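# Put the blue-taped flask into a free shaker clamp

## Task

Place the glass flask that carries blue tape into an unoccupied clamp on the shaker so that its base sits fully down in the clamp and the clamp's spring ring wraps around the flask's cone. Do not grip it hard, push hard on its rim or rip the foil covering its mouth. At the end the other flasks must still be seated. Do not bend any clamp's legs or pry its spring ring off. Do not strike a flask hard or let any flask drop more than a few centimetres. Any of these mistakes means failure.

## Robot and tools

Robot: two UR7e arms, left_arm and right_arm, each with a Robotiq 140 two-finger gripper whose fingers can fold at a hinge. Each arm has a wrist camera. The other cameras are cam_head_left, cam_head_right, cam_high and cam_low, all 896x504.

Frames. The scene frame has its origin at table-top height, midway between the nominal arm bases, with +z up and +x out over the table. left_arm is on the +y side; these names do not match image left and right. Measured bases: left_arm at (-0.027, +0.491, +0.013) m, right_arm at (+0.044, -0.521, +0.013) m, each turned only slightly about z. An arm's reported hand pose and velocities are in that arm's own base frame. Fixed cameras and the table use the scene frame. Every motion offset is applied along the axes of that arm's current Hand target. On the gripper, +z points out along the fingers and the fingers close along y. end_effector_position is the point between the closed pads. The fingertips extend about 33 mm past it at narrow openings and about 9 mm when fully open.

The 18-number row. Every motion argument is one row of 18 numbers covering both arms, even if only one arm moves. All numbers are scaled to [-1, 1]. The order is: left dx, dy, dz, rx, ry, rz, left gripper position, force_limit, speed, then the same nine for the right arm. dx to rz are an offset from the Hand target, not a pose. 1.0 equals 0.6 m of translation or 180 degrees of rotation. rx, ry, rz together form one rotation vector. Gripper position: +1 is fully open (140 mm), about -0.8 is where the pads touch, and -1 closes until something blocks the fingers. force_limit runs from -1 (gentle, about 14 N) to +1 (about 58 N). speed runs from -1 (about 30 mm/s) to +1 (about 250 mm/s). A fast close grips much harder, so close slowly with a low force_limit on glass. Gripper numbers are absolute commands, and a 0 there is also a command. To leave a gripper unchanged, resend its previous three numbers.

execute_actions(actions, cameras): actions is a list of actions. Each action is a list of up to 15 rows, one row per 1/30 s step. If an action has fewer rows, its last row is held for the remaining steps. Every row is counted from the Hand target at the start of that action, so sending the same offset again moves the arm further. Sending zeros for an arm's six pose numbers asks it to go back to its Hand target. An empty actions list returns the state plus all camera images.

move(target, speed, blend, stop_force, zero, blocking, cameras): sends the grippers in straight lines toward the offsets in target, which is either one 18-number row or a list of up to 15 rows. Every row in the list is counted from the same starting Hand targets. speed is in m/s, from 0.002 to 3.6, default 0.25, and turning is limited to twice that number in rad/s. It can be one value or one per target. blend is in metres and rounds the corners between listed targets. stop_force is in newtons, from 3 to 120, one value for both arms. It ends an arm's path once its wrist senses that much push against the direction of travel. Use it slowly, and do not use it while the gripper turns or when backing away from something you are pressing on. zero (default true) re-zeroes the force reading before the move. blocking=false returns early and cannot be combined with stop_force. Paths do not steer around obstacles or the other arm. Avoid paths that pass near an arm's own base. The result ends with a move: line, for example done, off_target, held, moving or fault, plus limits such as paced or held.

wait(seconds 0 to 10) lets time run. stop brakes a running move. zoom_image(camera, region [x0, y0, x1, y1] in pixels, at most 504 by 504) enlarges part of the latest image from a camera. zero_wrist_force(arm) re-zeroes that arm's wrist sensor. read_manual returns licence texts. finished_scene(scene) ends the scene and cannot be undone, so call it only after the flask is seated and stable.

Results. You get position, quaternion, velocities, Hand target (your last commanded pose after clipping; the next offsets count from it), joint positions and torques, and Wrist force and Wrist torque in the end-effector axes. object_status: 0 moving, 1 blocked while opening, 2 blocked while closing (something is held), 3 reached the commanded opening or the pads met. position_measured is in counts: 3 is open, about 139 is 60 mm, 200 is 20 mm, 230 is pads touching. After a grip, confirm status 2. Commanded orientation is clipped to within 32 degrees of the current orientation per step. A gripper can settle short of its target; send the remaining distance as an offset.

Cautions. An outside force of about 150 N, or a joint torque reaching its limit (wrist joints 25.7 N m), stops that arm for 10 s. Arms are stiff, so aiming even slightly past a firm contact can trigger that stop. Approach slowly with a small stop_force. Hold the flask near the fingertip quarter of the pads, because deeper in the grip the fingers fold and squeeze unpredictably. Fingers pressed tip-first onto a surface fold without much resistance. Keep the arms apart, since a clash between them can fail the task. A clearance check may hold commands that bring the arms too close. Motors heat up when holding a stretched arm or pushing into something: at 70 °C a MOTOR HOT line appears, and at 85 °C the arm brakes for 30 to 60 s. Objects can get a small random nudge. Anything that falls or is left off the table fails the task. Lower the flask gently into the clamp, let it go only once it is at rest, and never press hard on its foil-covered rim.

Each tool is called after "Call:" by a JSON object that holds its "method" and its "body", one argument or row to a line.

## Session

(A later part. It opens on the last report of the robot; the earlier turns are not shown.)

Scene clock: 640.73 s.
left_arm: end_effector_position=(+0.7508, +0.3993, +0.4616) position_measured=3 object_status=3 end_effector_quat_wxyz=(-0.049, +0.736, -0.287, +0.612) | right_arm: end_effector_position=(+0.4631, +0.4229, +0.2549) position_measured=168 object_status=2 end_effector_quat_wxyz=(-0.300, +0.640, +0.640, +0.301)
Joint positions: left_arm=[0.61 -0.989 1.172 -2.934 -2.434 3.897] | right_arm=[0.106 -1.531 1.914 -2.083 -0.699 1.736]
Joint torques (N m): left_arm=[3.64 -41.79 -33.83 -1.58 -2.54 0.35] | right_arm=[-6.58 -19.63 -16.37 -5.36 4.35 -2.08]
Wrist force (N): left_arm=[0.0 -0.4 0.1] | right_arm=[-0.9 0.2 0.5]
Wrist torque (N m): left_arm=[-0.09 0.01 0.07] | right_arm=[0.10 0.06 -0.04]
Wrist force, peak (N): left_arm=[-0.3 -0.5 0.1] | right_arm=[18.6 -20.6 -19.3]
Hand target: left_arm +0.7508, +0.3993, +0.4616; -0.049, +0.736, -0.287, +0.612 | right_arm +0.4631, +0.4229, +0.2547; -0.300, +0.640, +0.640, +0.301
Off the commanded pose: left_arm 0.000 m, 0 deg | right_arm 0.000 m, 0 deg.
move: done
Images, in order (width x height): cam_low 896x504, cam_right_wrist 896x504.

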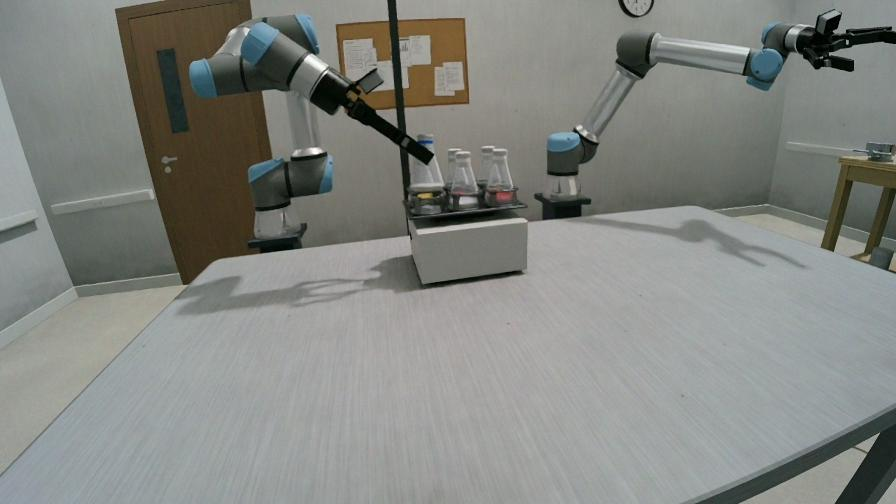

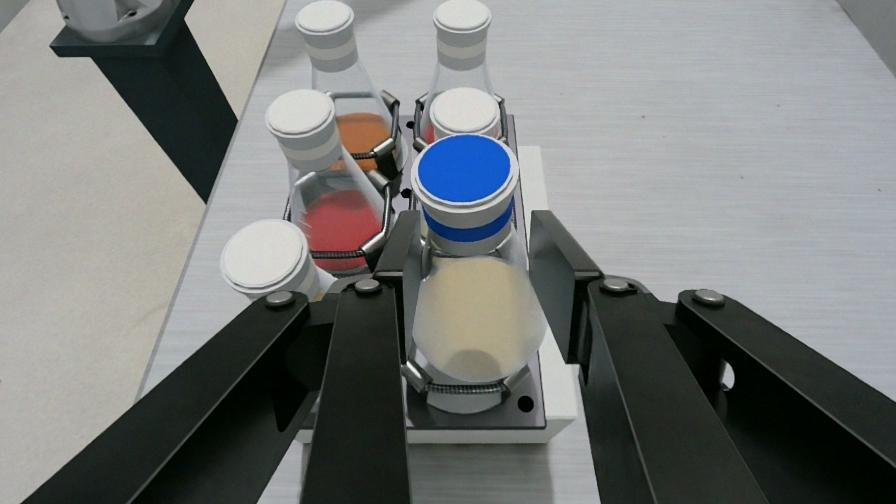

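Call:
{"method": "move", "body": {
  "target": [0,0,0,0,0,0,1,1,1,0,0.005,0,0.0171,0,0.0204,-1,-0.05,-1],
  "speed": 0.03,
  "cameras": ["cam_right_wrist","cam_low","cam_head_left","cam_head_right"]
}}

Call:
{"method": "zoom_image", "body": {
  "camera": "cam_right_wrist",
  "region": [340, 150, 620, 420]
}}

Call:
{"method": "zoom_image", "body": {
  "camera": "cam_low",
  "region": [380, 110, 530, 220]
}}

Scene clock: 655.57 s.
left_arm: end_effector_position=(+0.7508, +0.3993, +0.4616) position_measured=3 object_status=3 end_effector_quat_wxyz=(-0.049, +0.736, -0.287, +0.612) | right_arm: end_effector_position=(+0.4662, +0.4229, +0.2548) position_measured=168 object_status=2 end_effector_quat_wxyz=(-0.327, +0.652, +0.627, +0.274) end_effector_velocity=(+0.000, +0.001, -0.001) end_effector_angular_velocity=(+0.001, -0.002, +0.001)
Joint positions: left_arm=[0.61 -0.989 1.172 -2.934 -2.434 3.897] | right_arm=[0.102 -1.496 1.855 -1.971 -0.69 1.73]
Joint velocities: left_arm=[within noise] | right_arm=[0.002 0 0.002 -0.005 0.001 0]
Joint torques (N m): left_arm=[5.46 -40.32 -33.98 -1.47 -2.37 0.28] | right_arm=[-5.07 -34.39 -14.35 -5.46 3.62 -1.78]
Wrist force (N): left_arm=[-0.1 -0.3 0.1] | right_arm=[-0.7 0.2 0.5]
Wrist torque (N m): left_arm=[-0.08 0.04 0.08] | right_arm=[0.09 -0.01 0.02]
Wrist force, peak (N): left_arm=[0.1 -0.6 0.3] | right_arm=[-1.0 0.1 0.9]
Hand target: left_arm +0.7508, +0.3993, +0.4616; -0.049, +0.736, -0.287, +0.612 | right_arm +0.4661, +0.4229, +0.2547; -0.327, +0.652, +0.627, +0.274
Off the commanded pose: left_arm 0.000 m, 0 deg | right_arm 0.000 m, 0 deg.
move: done
Images, in order (width x height): cam_head_left 896x504, cam_head_right 896x504, cam_low 896x504, cam_right_wrist 896x504.

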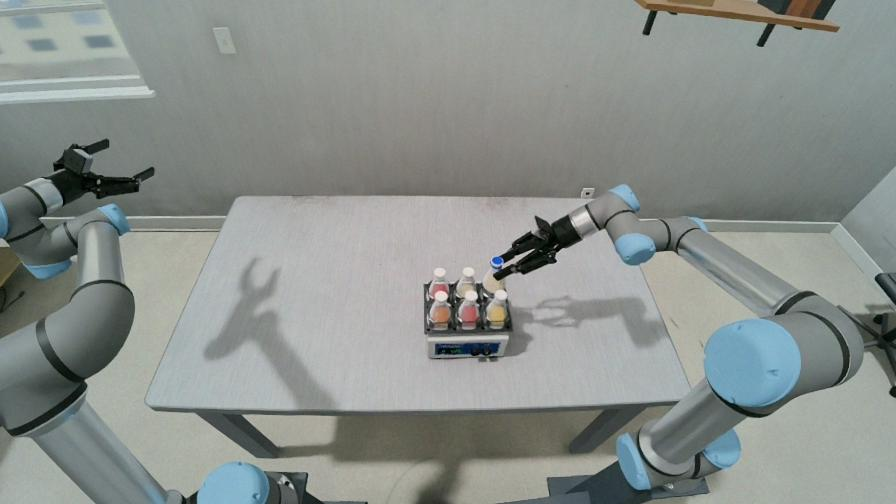

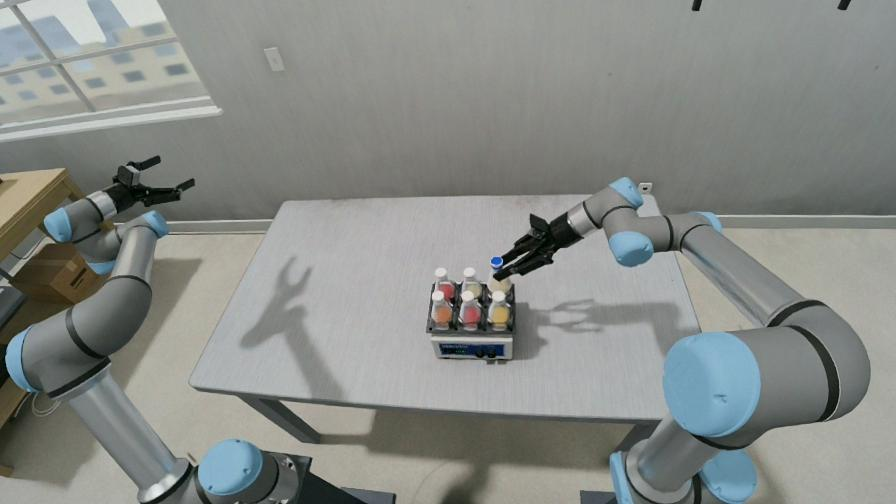

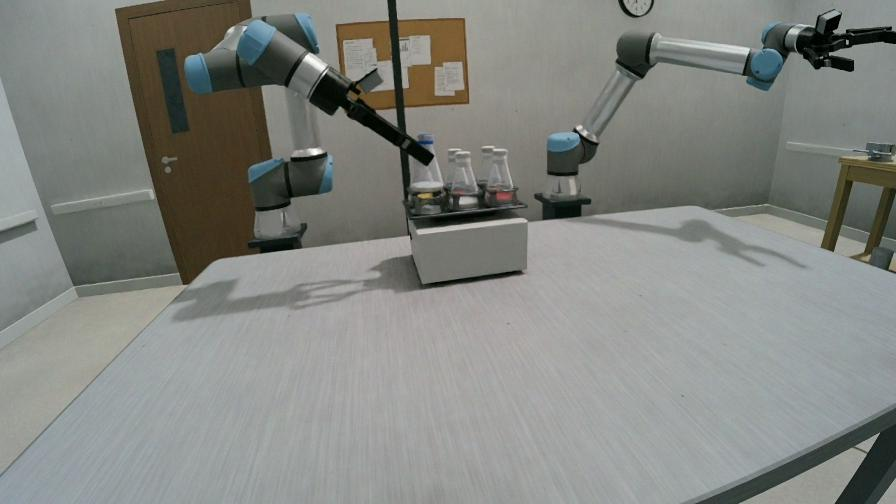

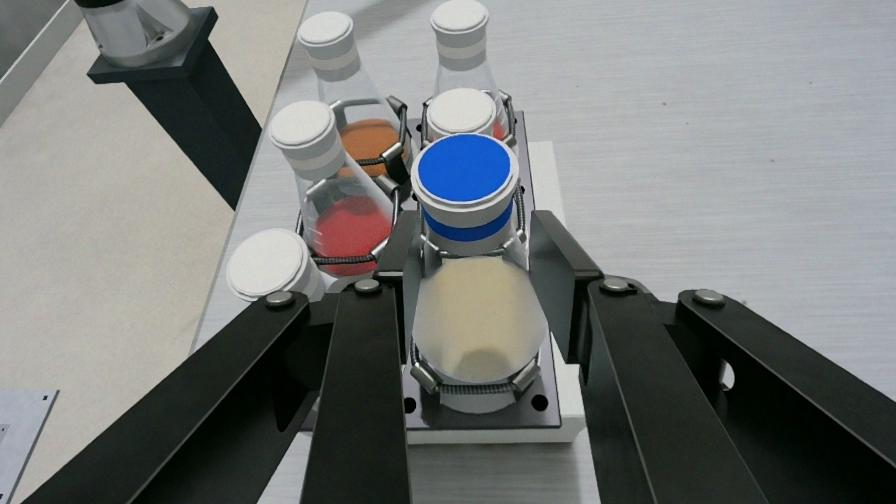

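Scaled by 1.800 from the camera's 896x504 image, which has a finer 1280x720 frame.

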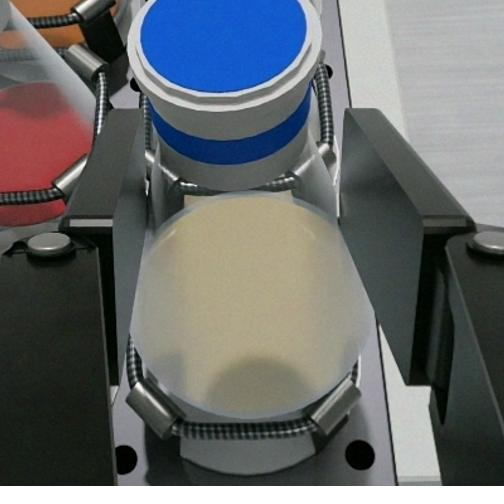

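Scaled by 3.360 from the camera's 896x504 image, which has a finer 1280x720 frame.

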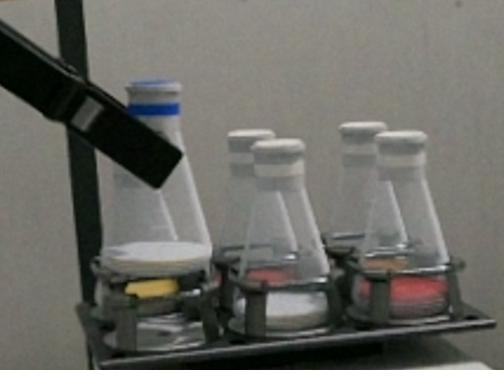

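Call:
{"method": "move", "body": {
  "target": [0,0,0,0,0,0,1,1,1,-0.0131,-0.0036,0.0109,0,0,0,-1,-0.05,-1],
  "speed": 0.02
}}

Call:
{"method": "move", "body": {
  "target": [0,0,0,0,0,0,1,1,1,-0.0256,0.0028,0.0212,0,0,0,-1,-0.05,-1],
  "speed": 0.01,
  "stop_force": 20,
  "cameras": ["cam_right_wrist","cam_low"]
}}

Call:
{"method": "zoom_image", "body": {
  "camera": "cam_right_wrist",
  "region": [340, 150, 620, 420]
}}

Call:
{"method": "zoom_image", "body": {
  "camera": "cam_low",
  "region": [380, 110, 530, 220]
}}

Scene clock: 669.57 s.
left_arm: end_effector_position=(+0.7508, +0.3993, +0.4616) position_measured=3 object_status=3 end_effector_quat_wxyz=(-0.049, +0.736, -0.287, +0.612) | right_arm: end_effector_position=(+0.4630, +0.4229, +0.2445) position_measured=168 object_status=2 end_effector_quat_wxyz=(-0.327, +0.652, +0.627, +0.274)
Joint positions: left_arm=[0.61 -0.989 1.172 -2.934 -2.434 3.897] | right_arm=[0.103 -1.494 1.88 -2 -0.69 1.731]
Joint torques (N m): left_arm=[4.93 -40.39 -33.39 -1.63 -2.53 0.02] | right_arm=[4.92 -19.18 -34.1 -0.97 -0.26 1.72]
Wrist force (N): left_arm=[-0.3 -0.3 0.0] | right_arm=[-0.9 0.2 0.4]
Wrist torque (N m): left_arm=[-0.08 0.08 0.08] | right_arm=[0.09 0.00 -0.13]
Wrist force, peak (N): left_arm=[-0.2 -0.6 0.2] | right_arm=[-1.2 0.2 0.7]
Hand target: left_arm +0.7508, +0.3993, +0.4616; -0.049, +0.736, -0.287, +0.612 | right_arm +0.4631, +0.4229, +0.2447; -0.327, +0.652, +0.627, +0.274
Off the commanded pose: left_arm 0.000 m, 0 deg | right_arm 0.000 m, 0 deg.
move: done

Scene clock: 671.33 s.
left_arm: end_effector_position=(+0.7508, +0.3993, +0.4616) position_measured=3 object_status=3 end_effector_quat_wxyz=(-0.049, +0.736, -0.287, +0.612) | right_arm: end_effector_position=(+0.4631, +0.4229, +0.2376) position_measured=168 object_status=2 end_effector_quat_wxyz=(-0.327, +0.652, +0.627, +0.274)
Joint positions: left_arm=[0.61 -0.989 1.172 -2.934 -2.434 3.897] | right_arm=[0.103 -1.487 1.892 -2.018 -0.69 1.731]
Joint torques (N m): left_arm=[3.56 -40.34 -33.94 -1.64 -2.39 0.13] | right_arm=[0.93 -31.52 -31.08 -0.44 -3.86 -0.96]
Wrist force (N): left_arm=[0.0 -0.4 0.1] | right_arm=[12.7 -3.1 -5.8]
Wrist torque (N m): left_arm=[-0.09 0.02 0.07] | right_arm=[0.22 -0.22 -0.15]
Wrist force, peak (N): left_arm=[-0.1 -0.7 0.1] | right_arm=[17.9 -6.1 -13.9]
Hand target: left_arm +0.7508, +0.3993, +0.4616; -0.049, +0.736, -0.287, +0.612 | right_arm +0.4631, +0.4229, +0.2376; -0.327, +0.652, +0.627, +0.274 (not the last commanded pose)
Off the commanded pose: left_arm 0.000 m, 0 deg | right_arm 0.013 m, 0 deg.
move: contact (right_arm)
Images, in order (width x height): cam_low 896x504, cam_right_wrist 896x504.

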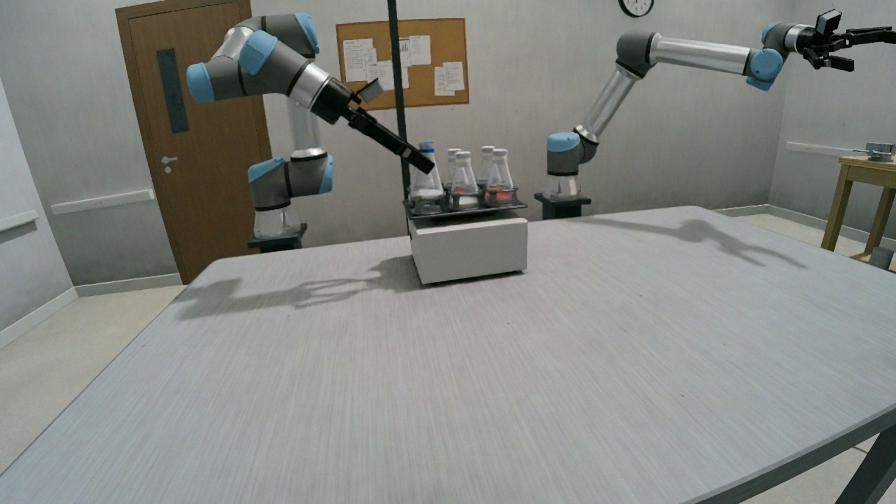

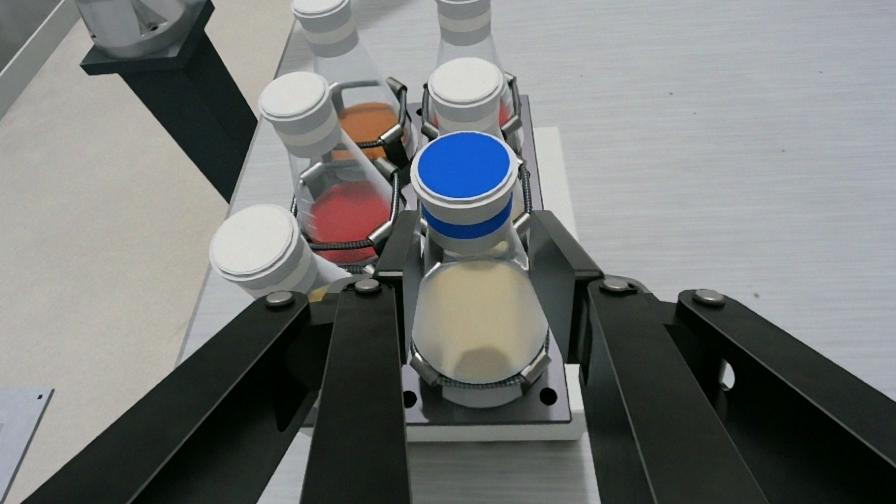

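Scaled by 1.800 from the camera's 896x504 image, which has a finer 1280x720 frame.

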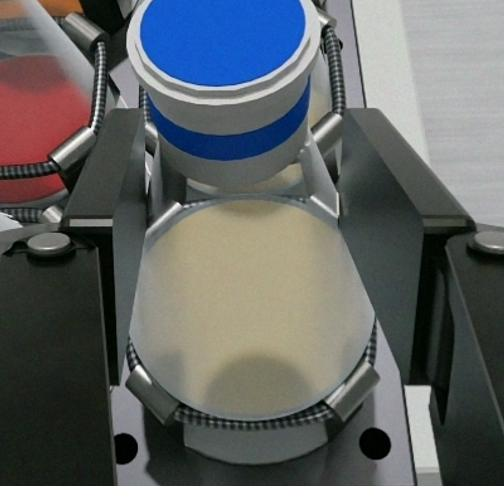

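Scaled by 3.360 from the camera's 896x504 image, which has a finer 1280x720 frame.

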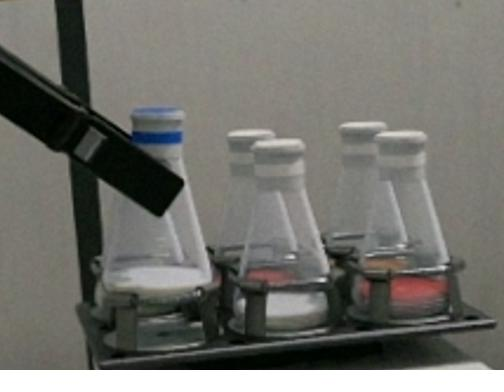

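Call:
{"method": "move", "body": {
  "target": [0,0,0,0,0,0,1,1,1,-0.0256,0.0028,0.0212,0,0,0,-1,-0.05,-1],
  "speed": 0.01,
  "stop_force": 25
}}

Call:
{"method": "move", "body": {
  "target": [0,0,0,0,0,0,1,1,1,-0.0230,0.0025,0.0191,0,0,0,-1,-0.05,-1],
  "speed": 0.01,
  "stop_force": 25,
  "cameras": ["cam_right_wrist","cam_low"]
}}

Call:
{"method": "zoom_image", "body": {
  "camera": "cam_right_wrist",
  "region": [340, 150, 620, 420]
}}

Call:
{"method": "zoom_image", "body": {
  "camera": "cam_low",
  "region": [380, 110, 530, 220]
}}

Scene clock: 686.37 s.
left_arm: end_effector_position=(+0.7508, +0.3993, +0.4616) position_measured=3 object_status=3 end_effector_quat_wxyz=(-0.049, +0.736, -0.287, +0.612) | right_arm: end_effector_position=(+0.4632, +0.4229, +0.2363) position_measured=168 object_status=2 end_effector_quat_wxyz=(-0.327, +0.651, +0.627, +0.275)
Joint positions: left_arm=[0.61 -0.989 1.172 -2.934 -2.434 3.897] | right_arm=[0.103 -1.486 1.895 -2.023 -0.69 1.731]
Joint torques (N m): left_arm=[3.7 -40.44 -34.28 -1.64 -2.41 0.05] | right_arm=[1.66 -23.02 -23.31 0.73 -5.9 -1.53]
Wrist force (N): left_arm=[-0.2 -0.4 0.2] | right_arm=[28.1 -8.9 -17.7]
Wrist torque (N m): left_arm=[-0.10 0.04 0.07] | right_arm=[0.40 -0.42 -0.01]
Wrist force, peak (N): left_arm=[-0.4 -0.5 0.0] | right_arm=[33.8 -12.4 -29.2]
Hand target: left_arm +0.7508, +0.3993, +0.4616; -0.049, +0.736, -0.287, +0.612 | right_arm +0.4632, +0.4229, +0.2363; -0.326, +0.651, +0.627, +0.275 (not the last commanded pose)
Off the commanded pose: left_arm 0.000 m, 0 deg | right_arm 0.019 m, 0 deg.
move: contact (right_arm)

Scene clock: 687.63 s.
left_arm: end_effector_position=(+0.7508, +0.3993, +0.4616) position_measured=3 object_status=3 end_effector_quat_wxyz=(-0.049, +0.736, -0.287, +0.612) | right_arm: end_effector_position=(+0.4632, +0.4233, +0.2355) position_measured=168 object_status=2 end_effector_quat_wxyz=(-0.327, +0.651, +0.627, +0.275)
Joint positions: left_arm=[0.61 -0.989 1.172 -2.934 -2.434 3.897] | right_arm=[0.103 -1.484 1.897 -2.027 -0.688 1.731]
Joint torques (N m): left_arm=[3.66 -41.59 -33.49 -1.62 -2.38 -0.05] | right_arm=[-10.39 -18.29 -21.01 0.35 -7.26 -2.13]
Wrist force (N): left_arm=[0.1 -0.3 0.1] | right_arm=[32.6 -14.1 -27.2]
Wrist torque (N m): left_arm=[-0.06 0.01 0.07] | right_arm=[0.46 -0.44 -0.02]
Wrist force, peak (N): left_arm=[-0.2 -0.4 0.3] | right_arm=[41.1 -18.7 -42.0]
Hand target: left_arm +0.7508, +0.3993, +0.4616; -0.049, +0.736, -0.287, +0.612 | right_arm +0.4633, +0.4230, +0.2351; -0.326, +0.651, +0.627, +0.275 (not the last commanded pose)
Off the commanded pose: left_arm 0.000 m, 0 deg | right_arm 0.017 m, 0 deg.
move: contact (right_arm)
Images, in order (width x height): cam_low 896x504, cam_right_wrist 896x504.

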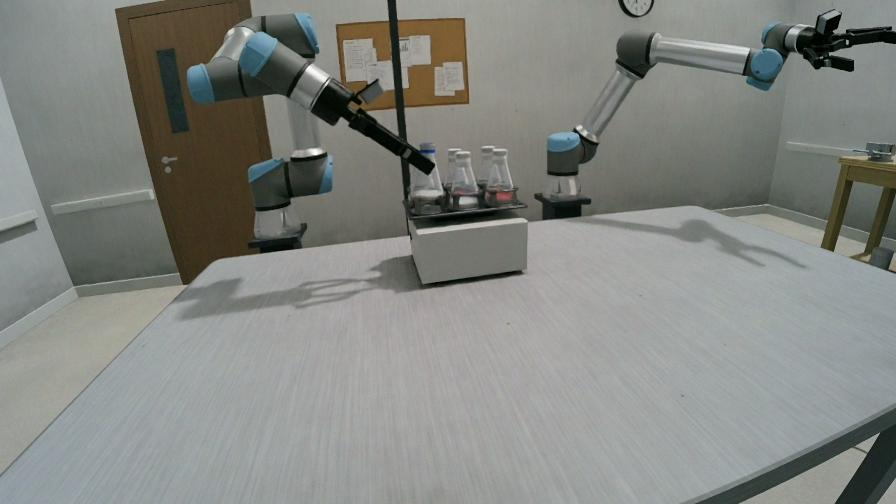

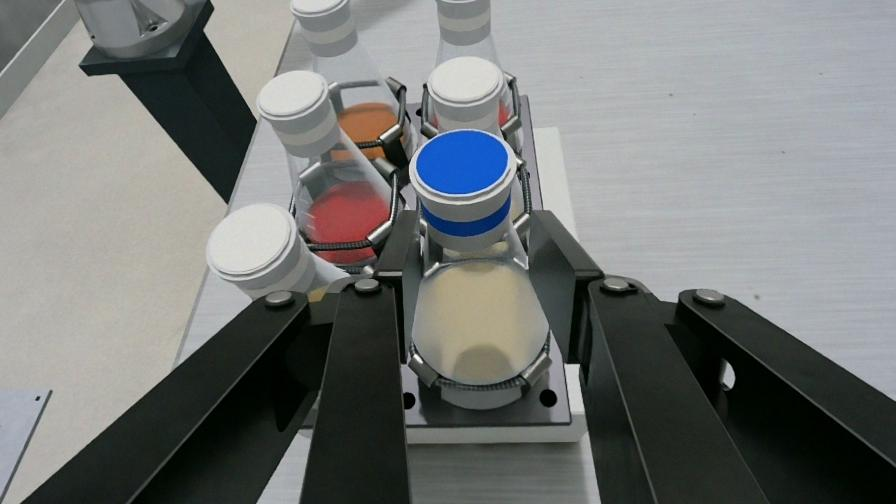

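Scaled by 1.800 from the camera's 896x504 image, which has a finer 1280x720 frame.

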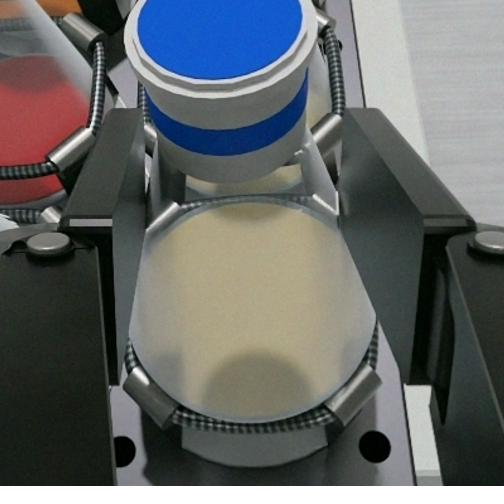

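Scaled by 3.360 from the camera's 896x504 image, which has a finer 1280x720 frame.

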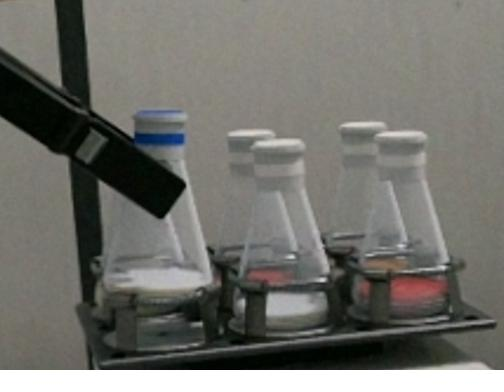

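Call:
{"method": "move", "body": {
  "target": [
    [0,0,0,0,0,0,1,1,1,-0.0017,0.0148,0.0013,0.0177,0,0.0214,-1,-0.05,-1],
    [0,0,0,0,0,0,1,1,1,-0.0060,-0.0139,0.0050,-0.0177,0,-0.0214,-1,-0.05,-1],
    [0,0,0,0,0,0,1,1,1,-0.0064,0.0007,0.0053,0,0,0,-1,-0.05,-1]
  ],
  "speed": 0.02,
  "stop_force": 40,
  "cameras": ["cam_right_wrist","cam_low"]
}}

Call:
{"method": "zoom_image", "body": {
  "camera": "cam_right_wrist",
  "region": [340, 150, 620, 420]
}}

Call:
{"method": "zoom_image", "body": {
  "camera": "cam_low",
  "region": [380, 110, 530, 220]
}}

Scene clock: 726.63 s.
left_arm: end_effector_position=(+0.7508, +0.3993, +0.4616) position_measured=3 object_status=3 end_effector_quat_wxyz=(-0.049, +0.736, -0.287, +0.612) | right_arm: end_effector_position=(+0.4593, +0.4238, +0.2315) position_measured=168 object_status=2 end_effector_quat_wxyz=(-0.316, +0.645, +0.633, +0.288) end_effector_velocity=(+0.003, +0.000, -0.001) end_effector_angular_velocity=(-0.003, +0.039, +0.001)
Joint positions: left_arm=[0.61 -0.989 1.172 -2.934 -2.434 3.897] | right_arm=[0.105 -1.5 1.937 -2.092 -0.69 1.735]
Joint velocities: left_arm=[within noise] | right_arm=[-0.001 0.021 -0.033 0.053 0.001 -0.004]
Joint torques (N m): left_arm=[4.73 -40.73 -31.77 -1.71 -2.52 -0.29] | right_arm=[-9.82 7.72 -18.46 3.56 -6.19 -1.91]
Wrist force (N): left_arm=[0.0 -0.3 0.2] | right_arm=[39.0 -9.5 -27.0]
Wrist torque (N m): left_arm=[-0.06 0.03 0.07] | right_arm=[0.17 -0.25 -0.15]
Wrist force, peak (N): left_arm=[0.0 -0.6 0.2] | right_arm=[36.0 -44.7 -49.7]
Hand target: left_arm +0.7508, +0.3993, +0.4616; -0.049, +0.736, -0.287, +0.612 | right_arm +0.4597, +0.4230, +0.2305; -0.315, +0.646, +0.633, +0.287 (not the last commanded pose)
Off the commanded pose: left_arm 0.000 m, 0 deg | right_arm 0.004 m, 2 deg.
move: unfinished (the simulator was too slow to fit another step into this call; the move has ended); path passed 2 of 3 targets
Images, in order (width x height): cam_low 896x504, cam_right_wrist 896x504.

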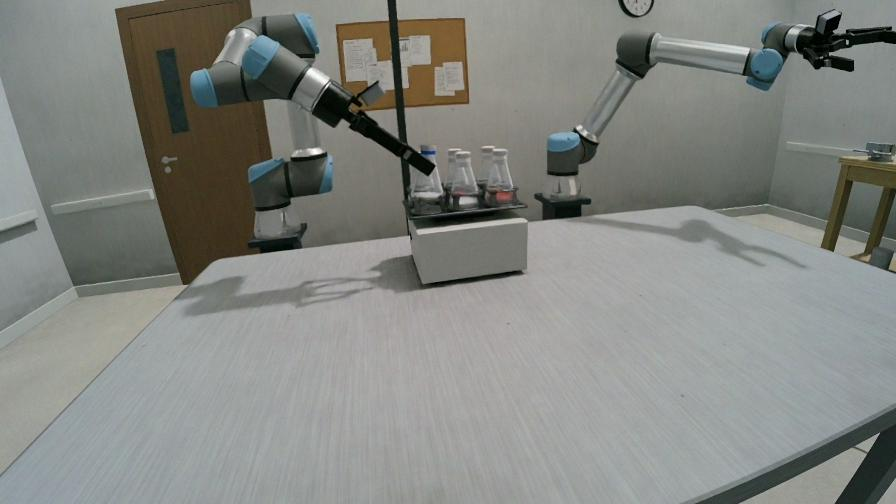

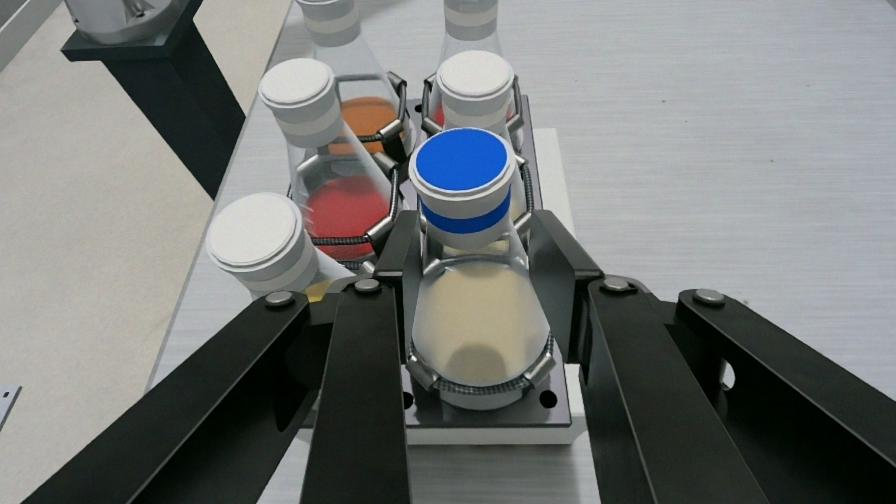

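Scaled by 1.800 from the camera's 896x504 image, which has a finer 1280x720 frame.

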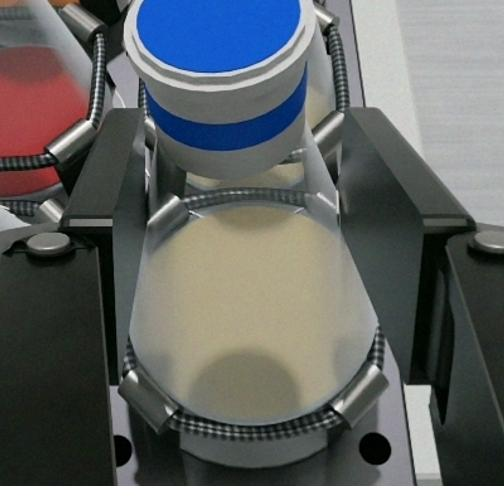

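Scaled by 3.360 from the camera's 896x504 image, which has a finer 1280x720 frame.

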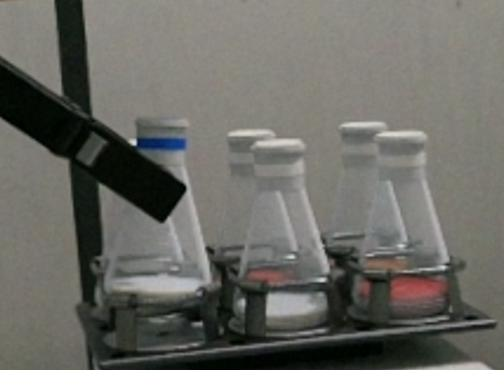

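Call:
{"method": "move", "body": {
  "target": [
    [0,0,0,0,0,0,1,1,1,-0.0026,0.0203,0.0021,0.0248,0,0.03,-1,-0.05,-1],
    [0,0,0,0,0,0,1,1,1,-0.0056,-0.0081,0.0047,-0.0106,0,-0.0128,-1,-0.05,-1],
    [0,0,0,0,0,0,1,1,1,-0.0064,0.0065,0.0053,0.0071,0,0.0086,-1,-0.05,-1]
  ],
  "speed": 0.04,
  "stop_force": 45,
  "cameras": ["cam_right_wrist","cam_low"]
}}

Call:
{"method": "zoom_image", "body": {
  "camera": "cam_right_wrist",
  "region": [340, 150, 620, 420]
}}

Call:
{"method": "zoom_image", "body": {
  "camera": "cam_low",
  "region": [380, 110, 530, 220]
}}

Scene clock: 751.50 s.
left_arm: end_effector_position=(+0.7508, +0.3993, +0.4616) position_measured=3 object_status=3 end_effector_quat_wxyz=(-0.049, +0.736, -0.287, +0.612) | right_arm: end_effector_position=(+0.4630, +0.4255, +0.2285) position_measured=168 object_status=2 end_effector_quat_wxyz=(-0.331, +0.649, +0.626, +0.279)
Joint positions: left_arm=[0.61 -0.989 1.172 -2.934 -2.434 3.897] | right_arm=[0.103 -1.474 1.914 -2.054 -0.677 1.731]
Joint torques (N m): left_arm=[3.09 -41.13 -33.87 -1.54 -2.65 -0.26] | right_arm=[-2.46 -29.78 -6.29 -3.23 -7.37 0.81]
Wrist force (N): left_arm=[-0.2 -0.4 0.1] | right_arm=[25.3 -5.1 -2.7]
Wrist torque (N m): left_arm=[-0.09 0.06 0.07] | right_arm=[0.39 -0.26 0.12]
Wrist force, peak (N): left_arm=[-0.2 -0.6 0.2] | right_arm=[31.2 -41.6 -49.7]
Hand target: left_arm +0.7508, +0.3993, +0.4616; -0.049, +0.736, -0.287, +0.612 | right_arm +0.4634, +0.4230, +0.2254; -0.326, +0.651, +0.628, +0.275
Off the commanded pose: left_arm 0.000 m, 0 deg | right_arm 0.004 m, 1 deg.
move: off_target (right_arm)
Images, in order (width x height): cam_low 896x504, cam_right_wrist 896x504.

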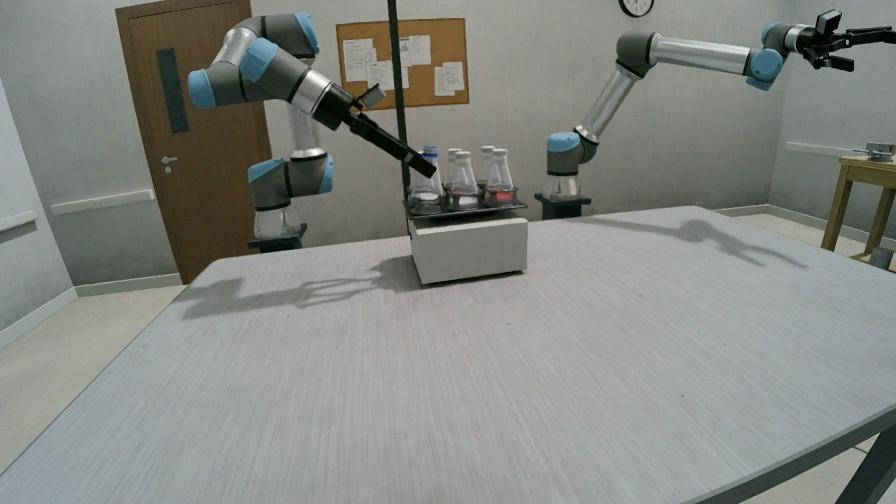

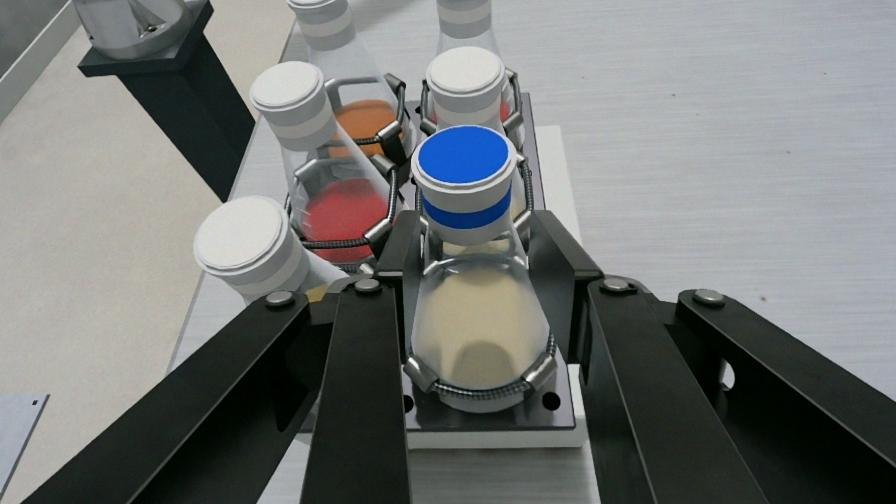

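Scaled by 1.800 from the camera's 896x504 image, which has a finer 1280x720 frame.

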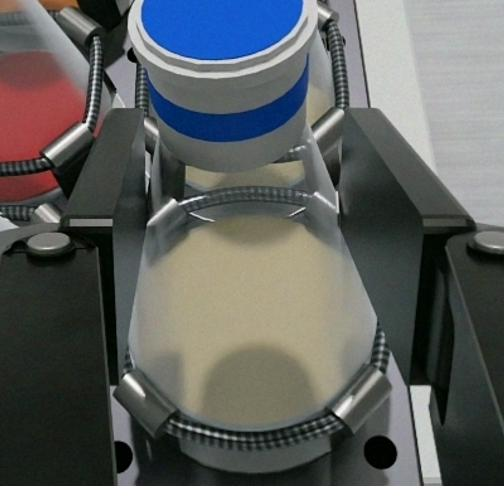

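Scaled by 3.360 from the camera's 896x504 image, which has a finer 1280x720 frame.

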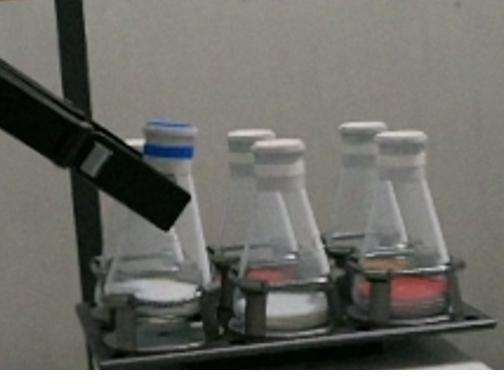

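Call:
{"method": "move", "body": {
  "target": [
    [0,0,0,0,0,0,1,1,1,-0.0069,0.0003,-0.0030,0.0021,0.0333,-0.0018,-1,-0.05,-1]
  ],
  "speed": 0.04,
  "stop_force": 45,
  "cameras": ["cam_right_wrist","cam_low"]
}}

Call:
{"method": "zoom_image", "body": {
  "camera": "cam_right_wrist",
  "region": [340, 150, 620, 420]
}}

Call:
{"method": "zoom_image", "body": {
  "camera": "cam_low",
  "region": [380, 110, 530, 220]
}}

Scene clock: 770.67 s.
left_arm: end_effector_position=(+0.7508, +0.3993, +0.4616) position_measured=3 object_status=3 end_effector_quat_wxyz=(-0.049, +0.736, -0.287, +0.612) | right_arm: end_effector_position=(+0.4633, +0.4211, +0.2267) position_measured=168 object_status=2 end_effector_quat_wxyz=(-0.364, +0.631, +0.610, +0.311)
Joint positions: left_arm=[0.61 -0.989 1.172 -2.934 -2.434 3.897] | right_arm=[0.055 -1.466 1.97 -2.065 -0.571 1.654]
Joint torques (N m): left_arm=[5.23 -40.7 -34 -1.79 -2.39 -0.34] | right_arm=[-8.95 -25.87 -30.69 -1.63 -7.16 1.8]
Wrist force (N): left_arm=[-0.2 -0.2 0.3] | right_arm=[29.1 -15.4 5.7]
Wrist torque (N m): left_arm=[-0.07 0.04 0.08] | right_arm=[0.36 -0.21 0.24]
Wrist force, peak (N): left_arm=[-0.5 -0.3 0.4] | right_arm=[33.5 -15.5 6.8]
Hand target: left_arm +0.7508, +0.3993, +0.4616; -0.049, +0.736, -0.287, +0.612 | right_arm +0.4634, +0.4190, +0.2233; -0.360, +0.633, +0.612, +0.308
Off the commanded pose: left_arm 0.000 m, 0 deg | right_arm 0.004 m, 1 deg.
move: off_target (right_arm)
Images, in order (width x height): cam_low 896x504, cam_right_wrist 896x504.

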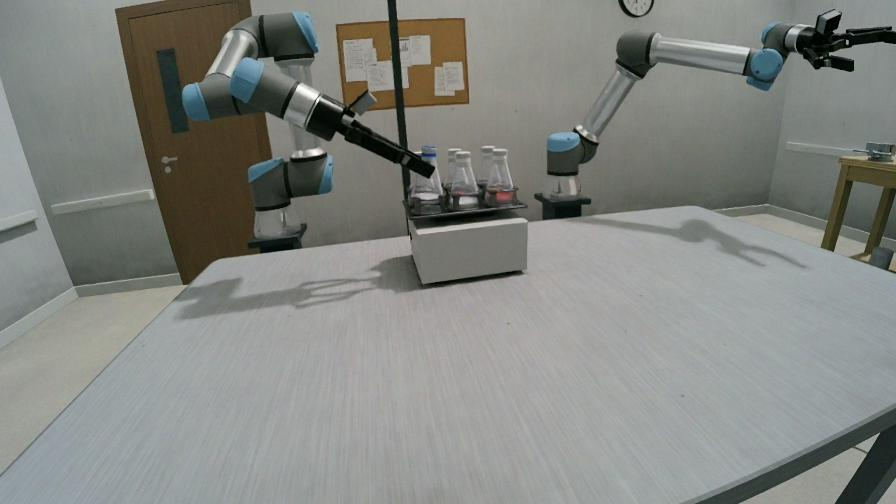

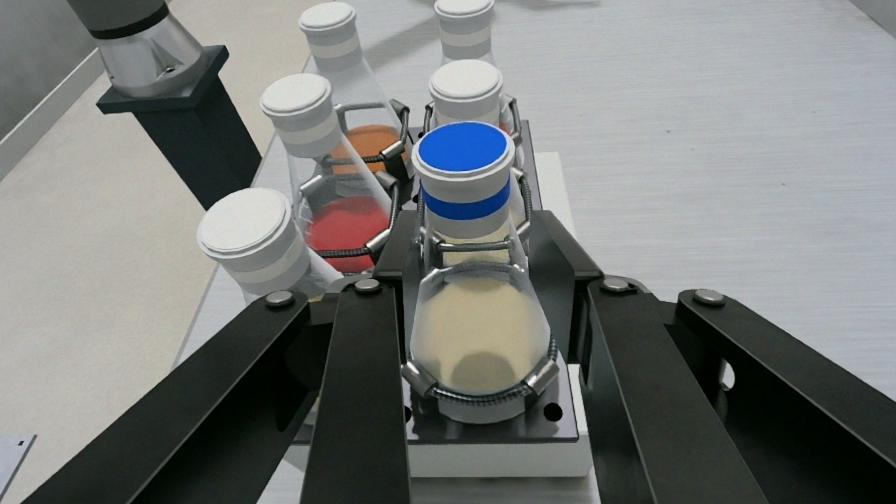

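Scaled by 1.800 from the camera's 896x504 image, which has a finer 1280x720 frame.

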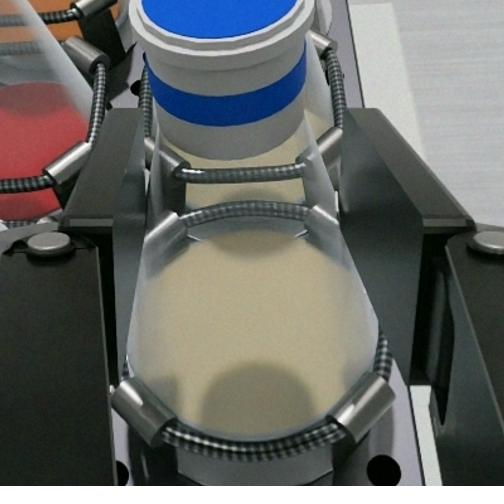

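Scaled by 3.360 from the camera's 896x504 image, which has a finer 1280x720 frame.

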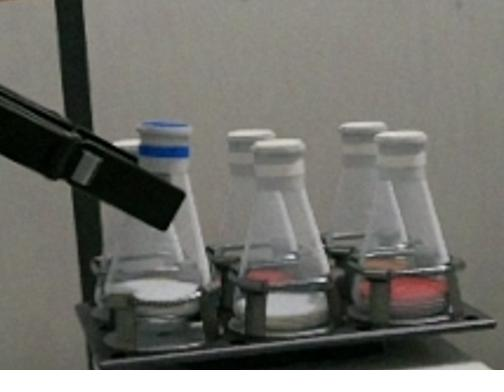

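Call:
{"method": "move", "body": {
  "target": [
    [0,0,0,0,0,0,1,1,1,-0.0031,0.0178,0.0019,0.0184,0.0003,0.0278,-1,-0.05,-1],
    [0,0,0,0,0,0,1,1,1,-0.0081,-0.0168,0.0055,-0.0184,-0.0003,-0.0278,-1,-0.05,-1],
    [0,0,0,0,0,0,1,1,1,-0.0083,0.0008,0.0055,0,0,0,-1,-0.05,-1]
  ],
  "speed": 0.04,
  "stop_force": 45,
  "cameras": ["cam_right_wrist","cam_low"]
}}

Call:
{"method": "zoom_image", "body": {
  "camera": "cam_right_wrist",
  "region": [340, 150, 620, 420]
}}

Call:
{"method": "zoom_image", "body": {
  "camera": "cam_low",
  "region": [380, 110, 530, 220]
}}

Scene clock: 792.53 s.
left_arm: end_effector_position=(+0.7508, +0.3993, +0.4616) position_measured=3 object_status=3 end_effector_quat_wxyz=(-0.049, +0.736, -0.287, +0.612) | right_arm: end_effector_position=(+0.4634, +0.4189, +0.2173) position_measured=169 object_status=2 end_effector_quat_wxyz=(-0.360, +0.633, +0.612, +0.308)
Joint positions: left_arm=[0.61 -0.989 1.172 -2.934 -2.434 3.897] | right_arm=[0.055 -1.459 1.979 -2.081 -0.584 1.654]
Joint torques (N m): left_arm=[3.88 -40.8 -33.23 -1.89 -2.58 -0.56] | right_arm=[-1.77 -37.21 -12.76 -4.93 1.41 0.01]
Wrist force (N): left_arm=[0.0 -0.2 0.2] | right_arm=[-0.7 -0.1 0.7]
Wrist torque (N m): left_arm=[-0.07 0.01 0.07] | right_arm=[0.11 -0.04 0.05]
Wrist force, peak (N): left_arm=[-0.2 -0.6 0.1] | right_arm=[36.4 -30.8 -1.6]
Hand target: left_arm +0.7508, +0.3993, +0.4616; -0.049, +0.736, -0.287, +0.612 | right_arm +0.4634, +0.4189, +0.2173; -0.360, +0.633, +0.612, +0.308
Off the commanded pose: left_arm 0.000 m, 0 deg | right_arm 0.000 m, 0 deg.
move: done
Images, in order (width x height): cam_low 896x504, cam_right_wrist 896x504.

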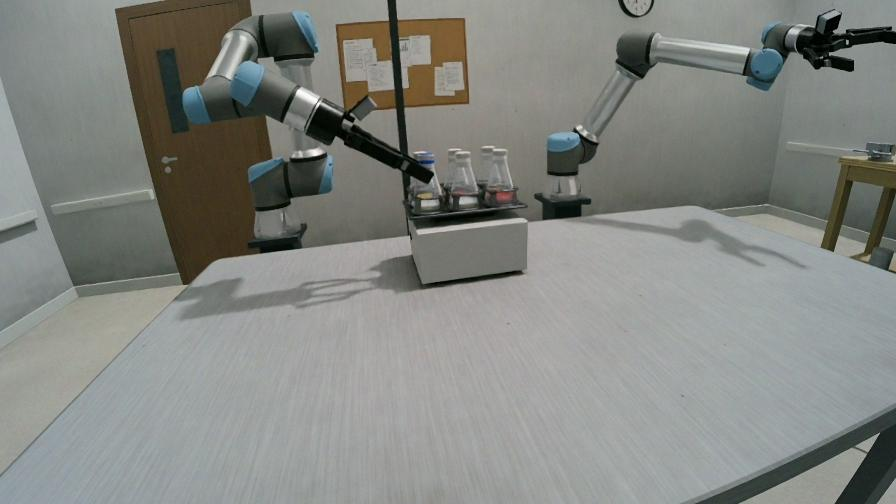

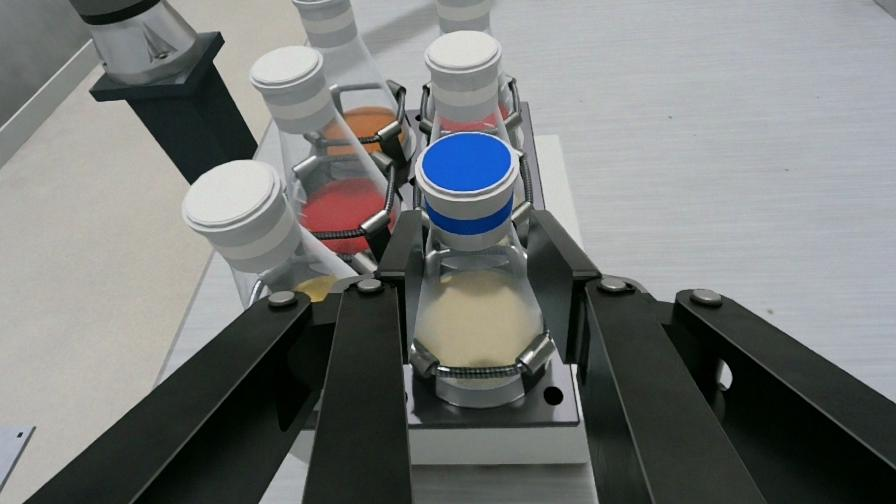

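Scaled by 1.800 from the camera's 896x504 image, which has a finer 1280x720 frame.

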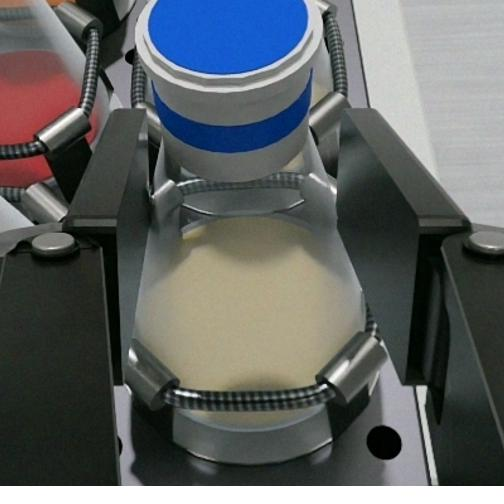

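Scaled by 3.360 from the camera's 896x504 image, which has a finer 1280x720 frame.

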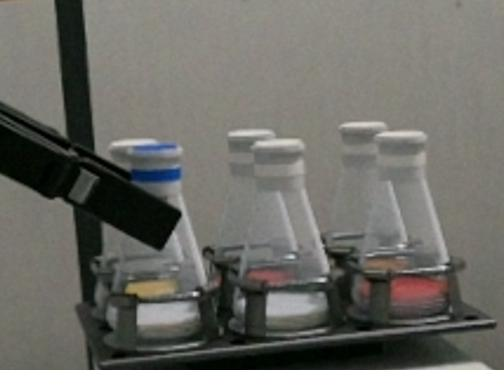

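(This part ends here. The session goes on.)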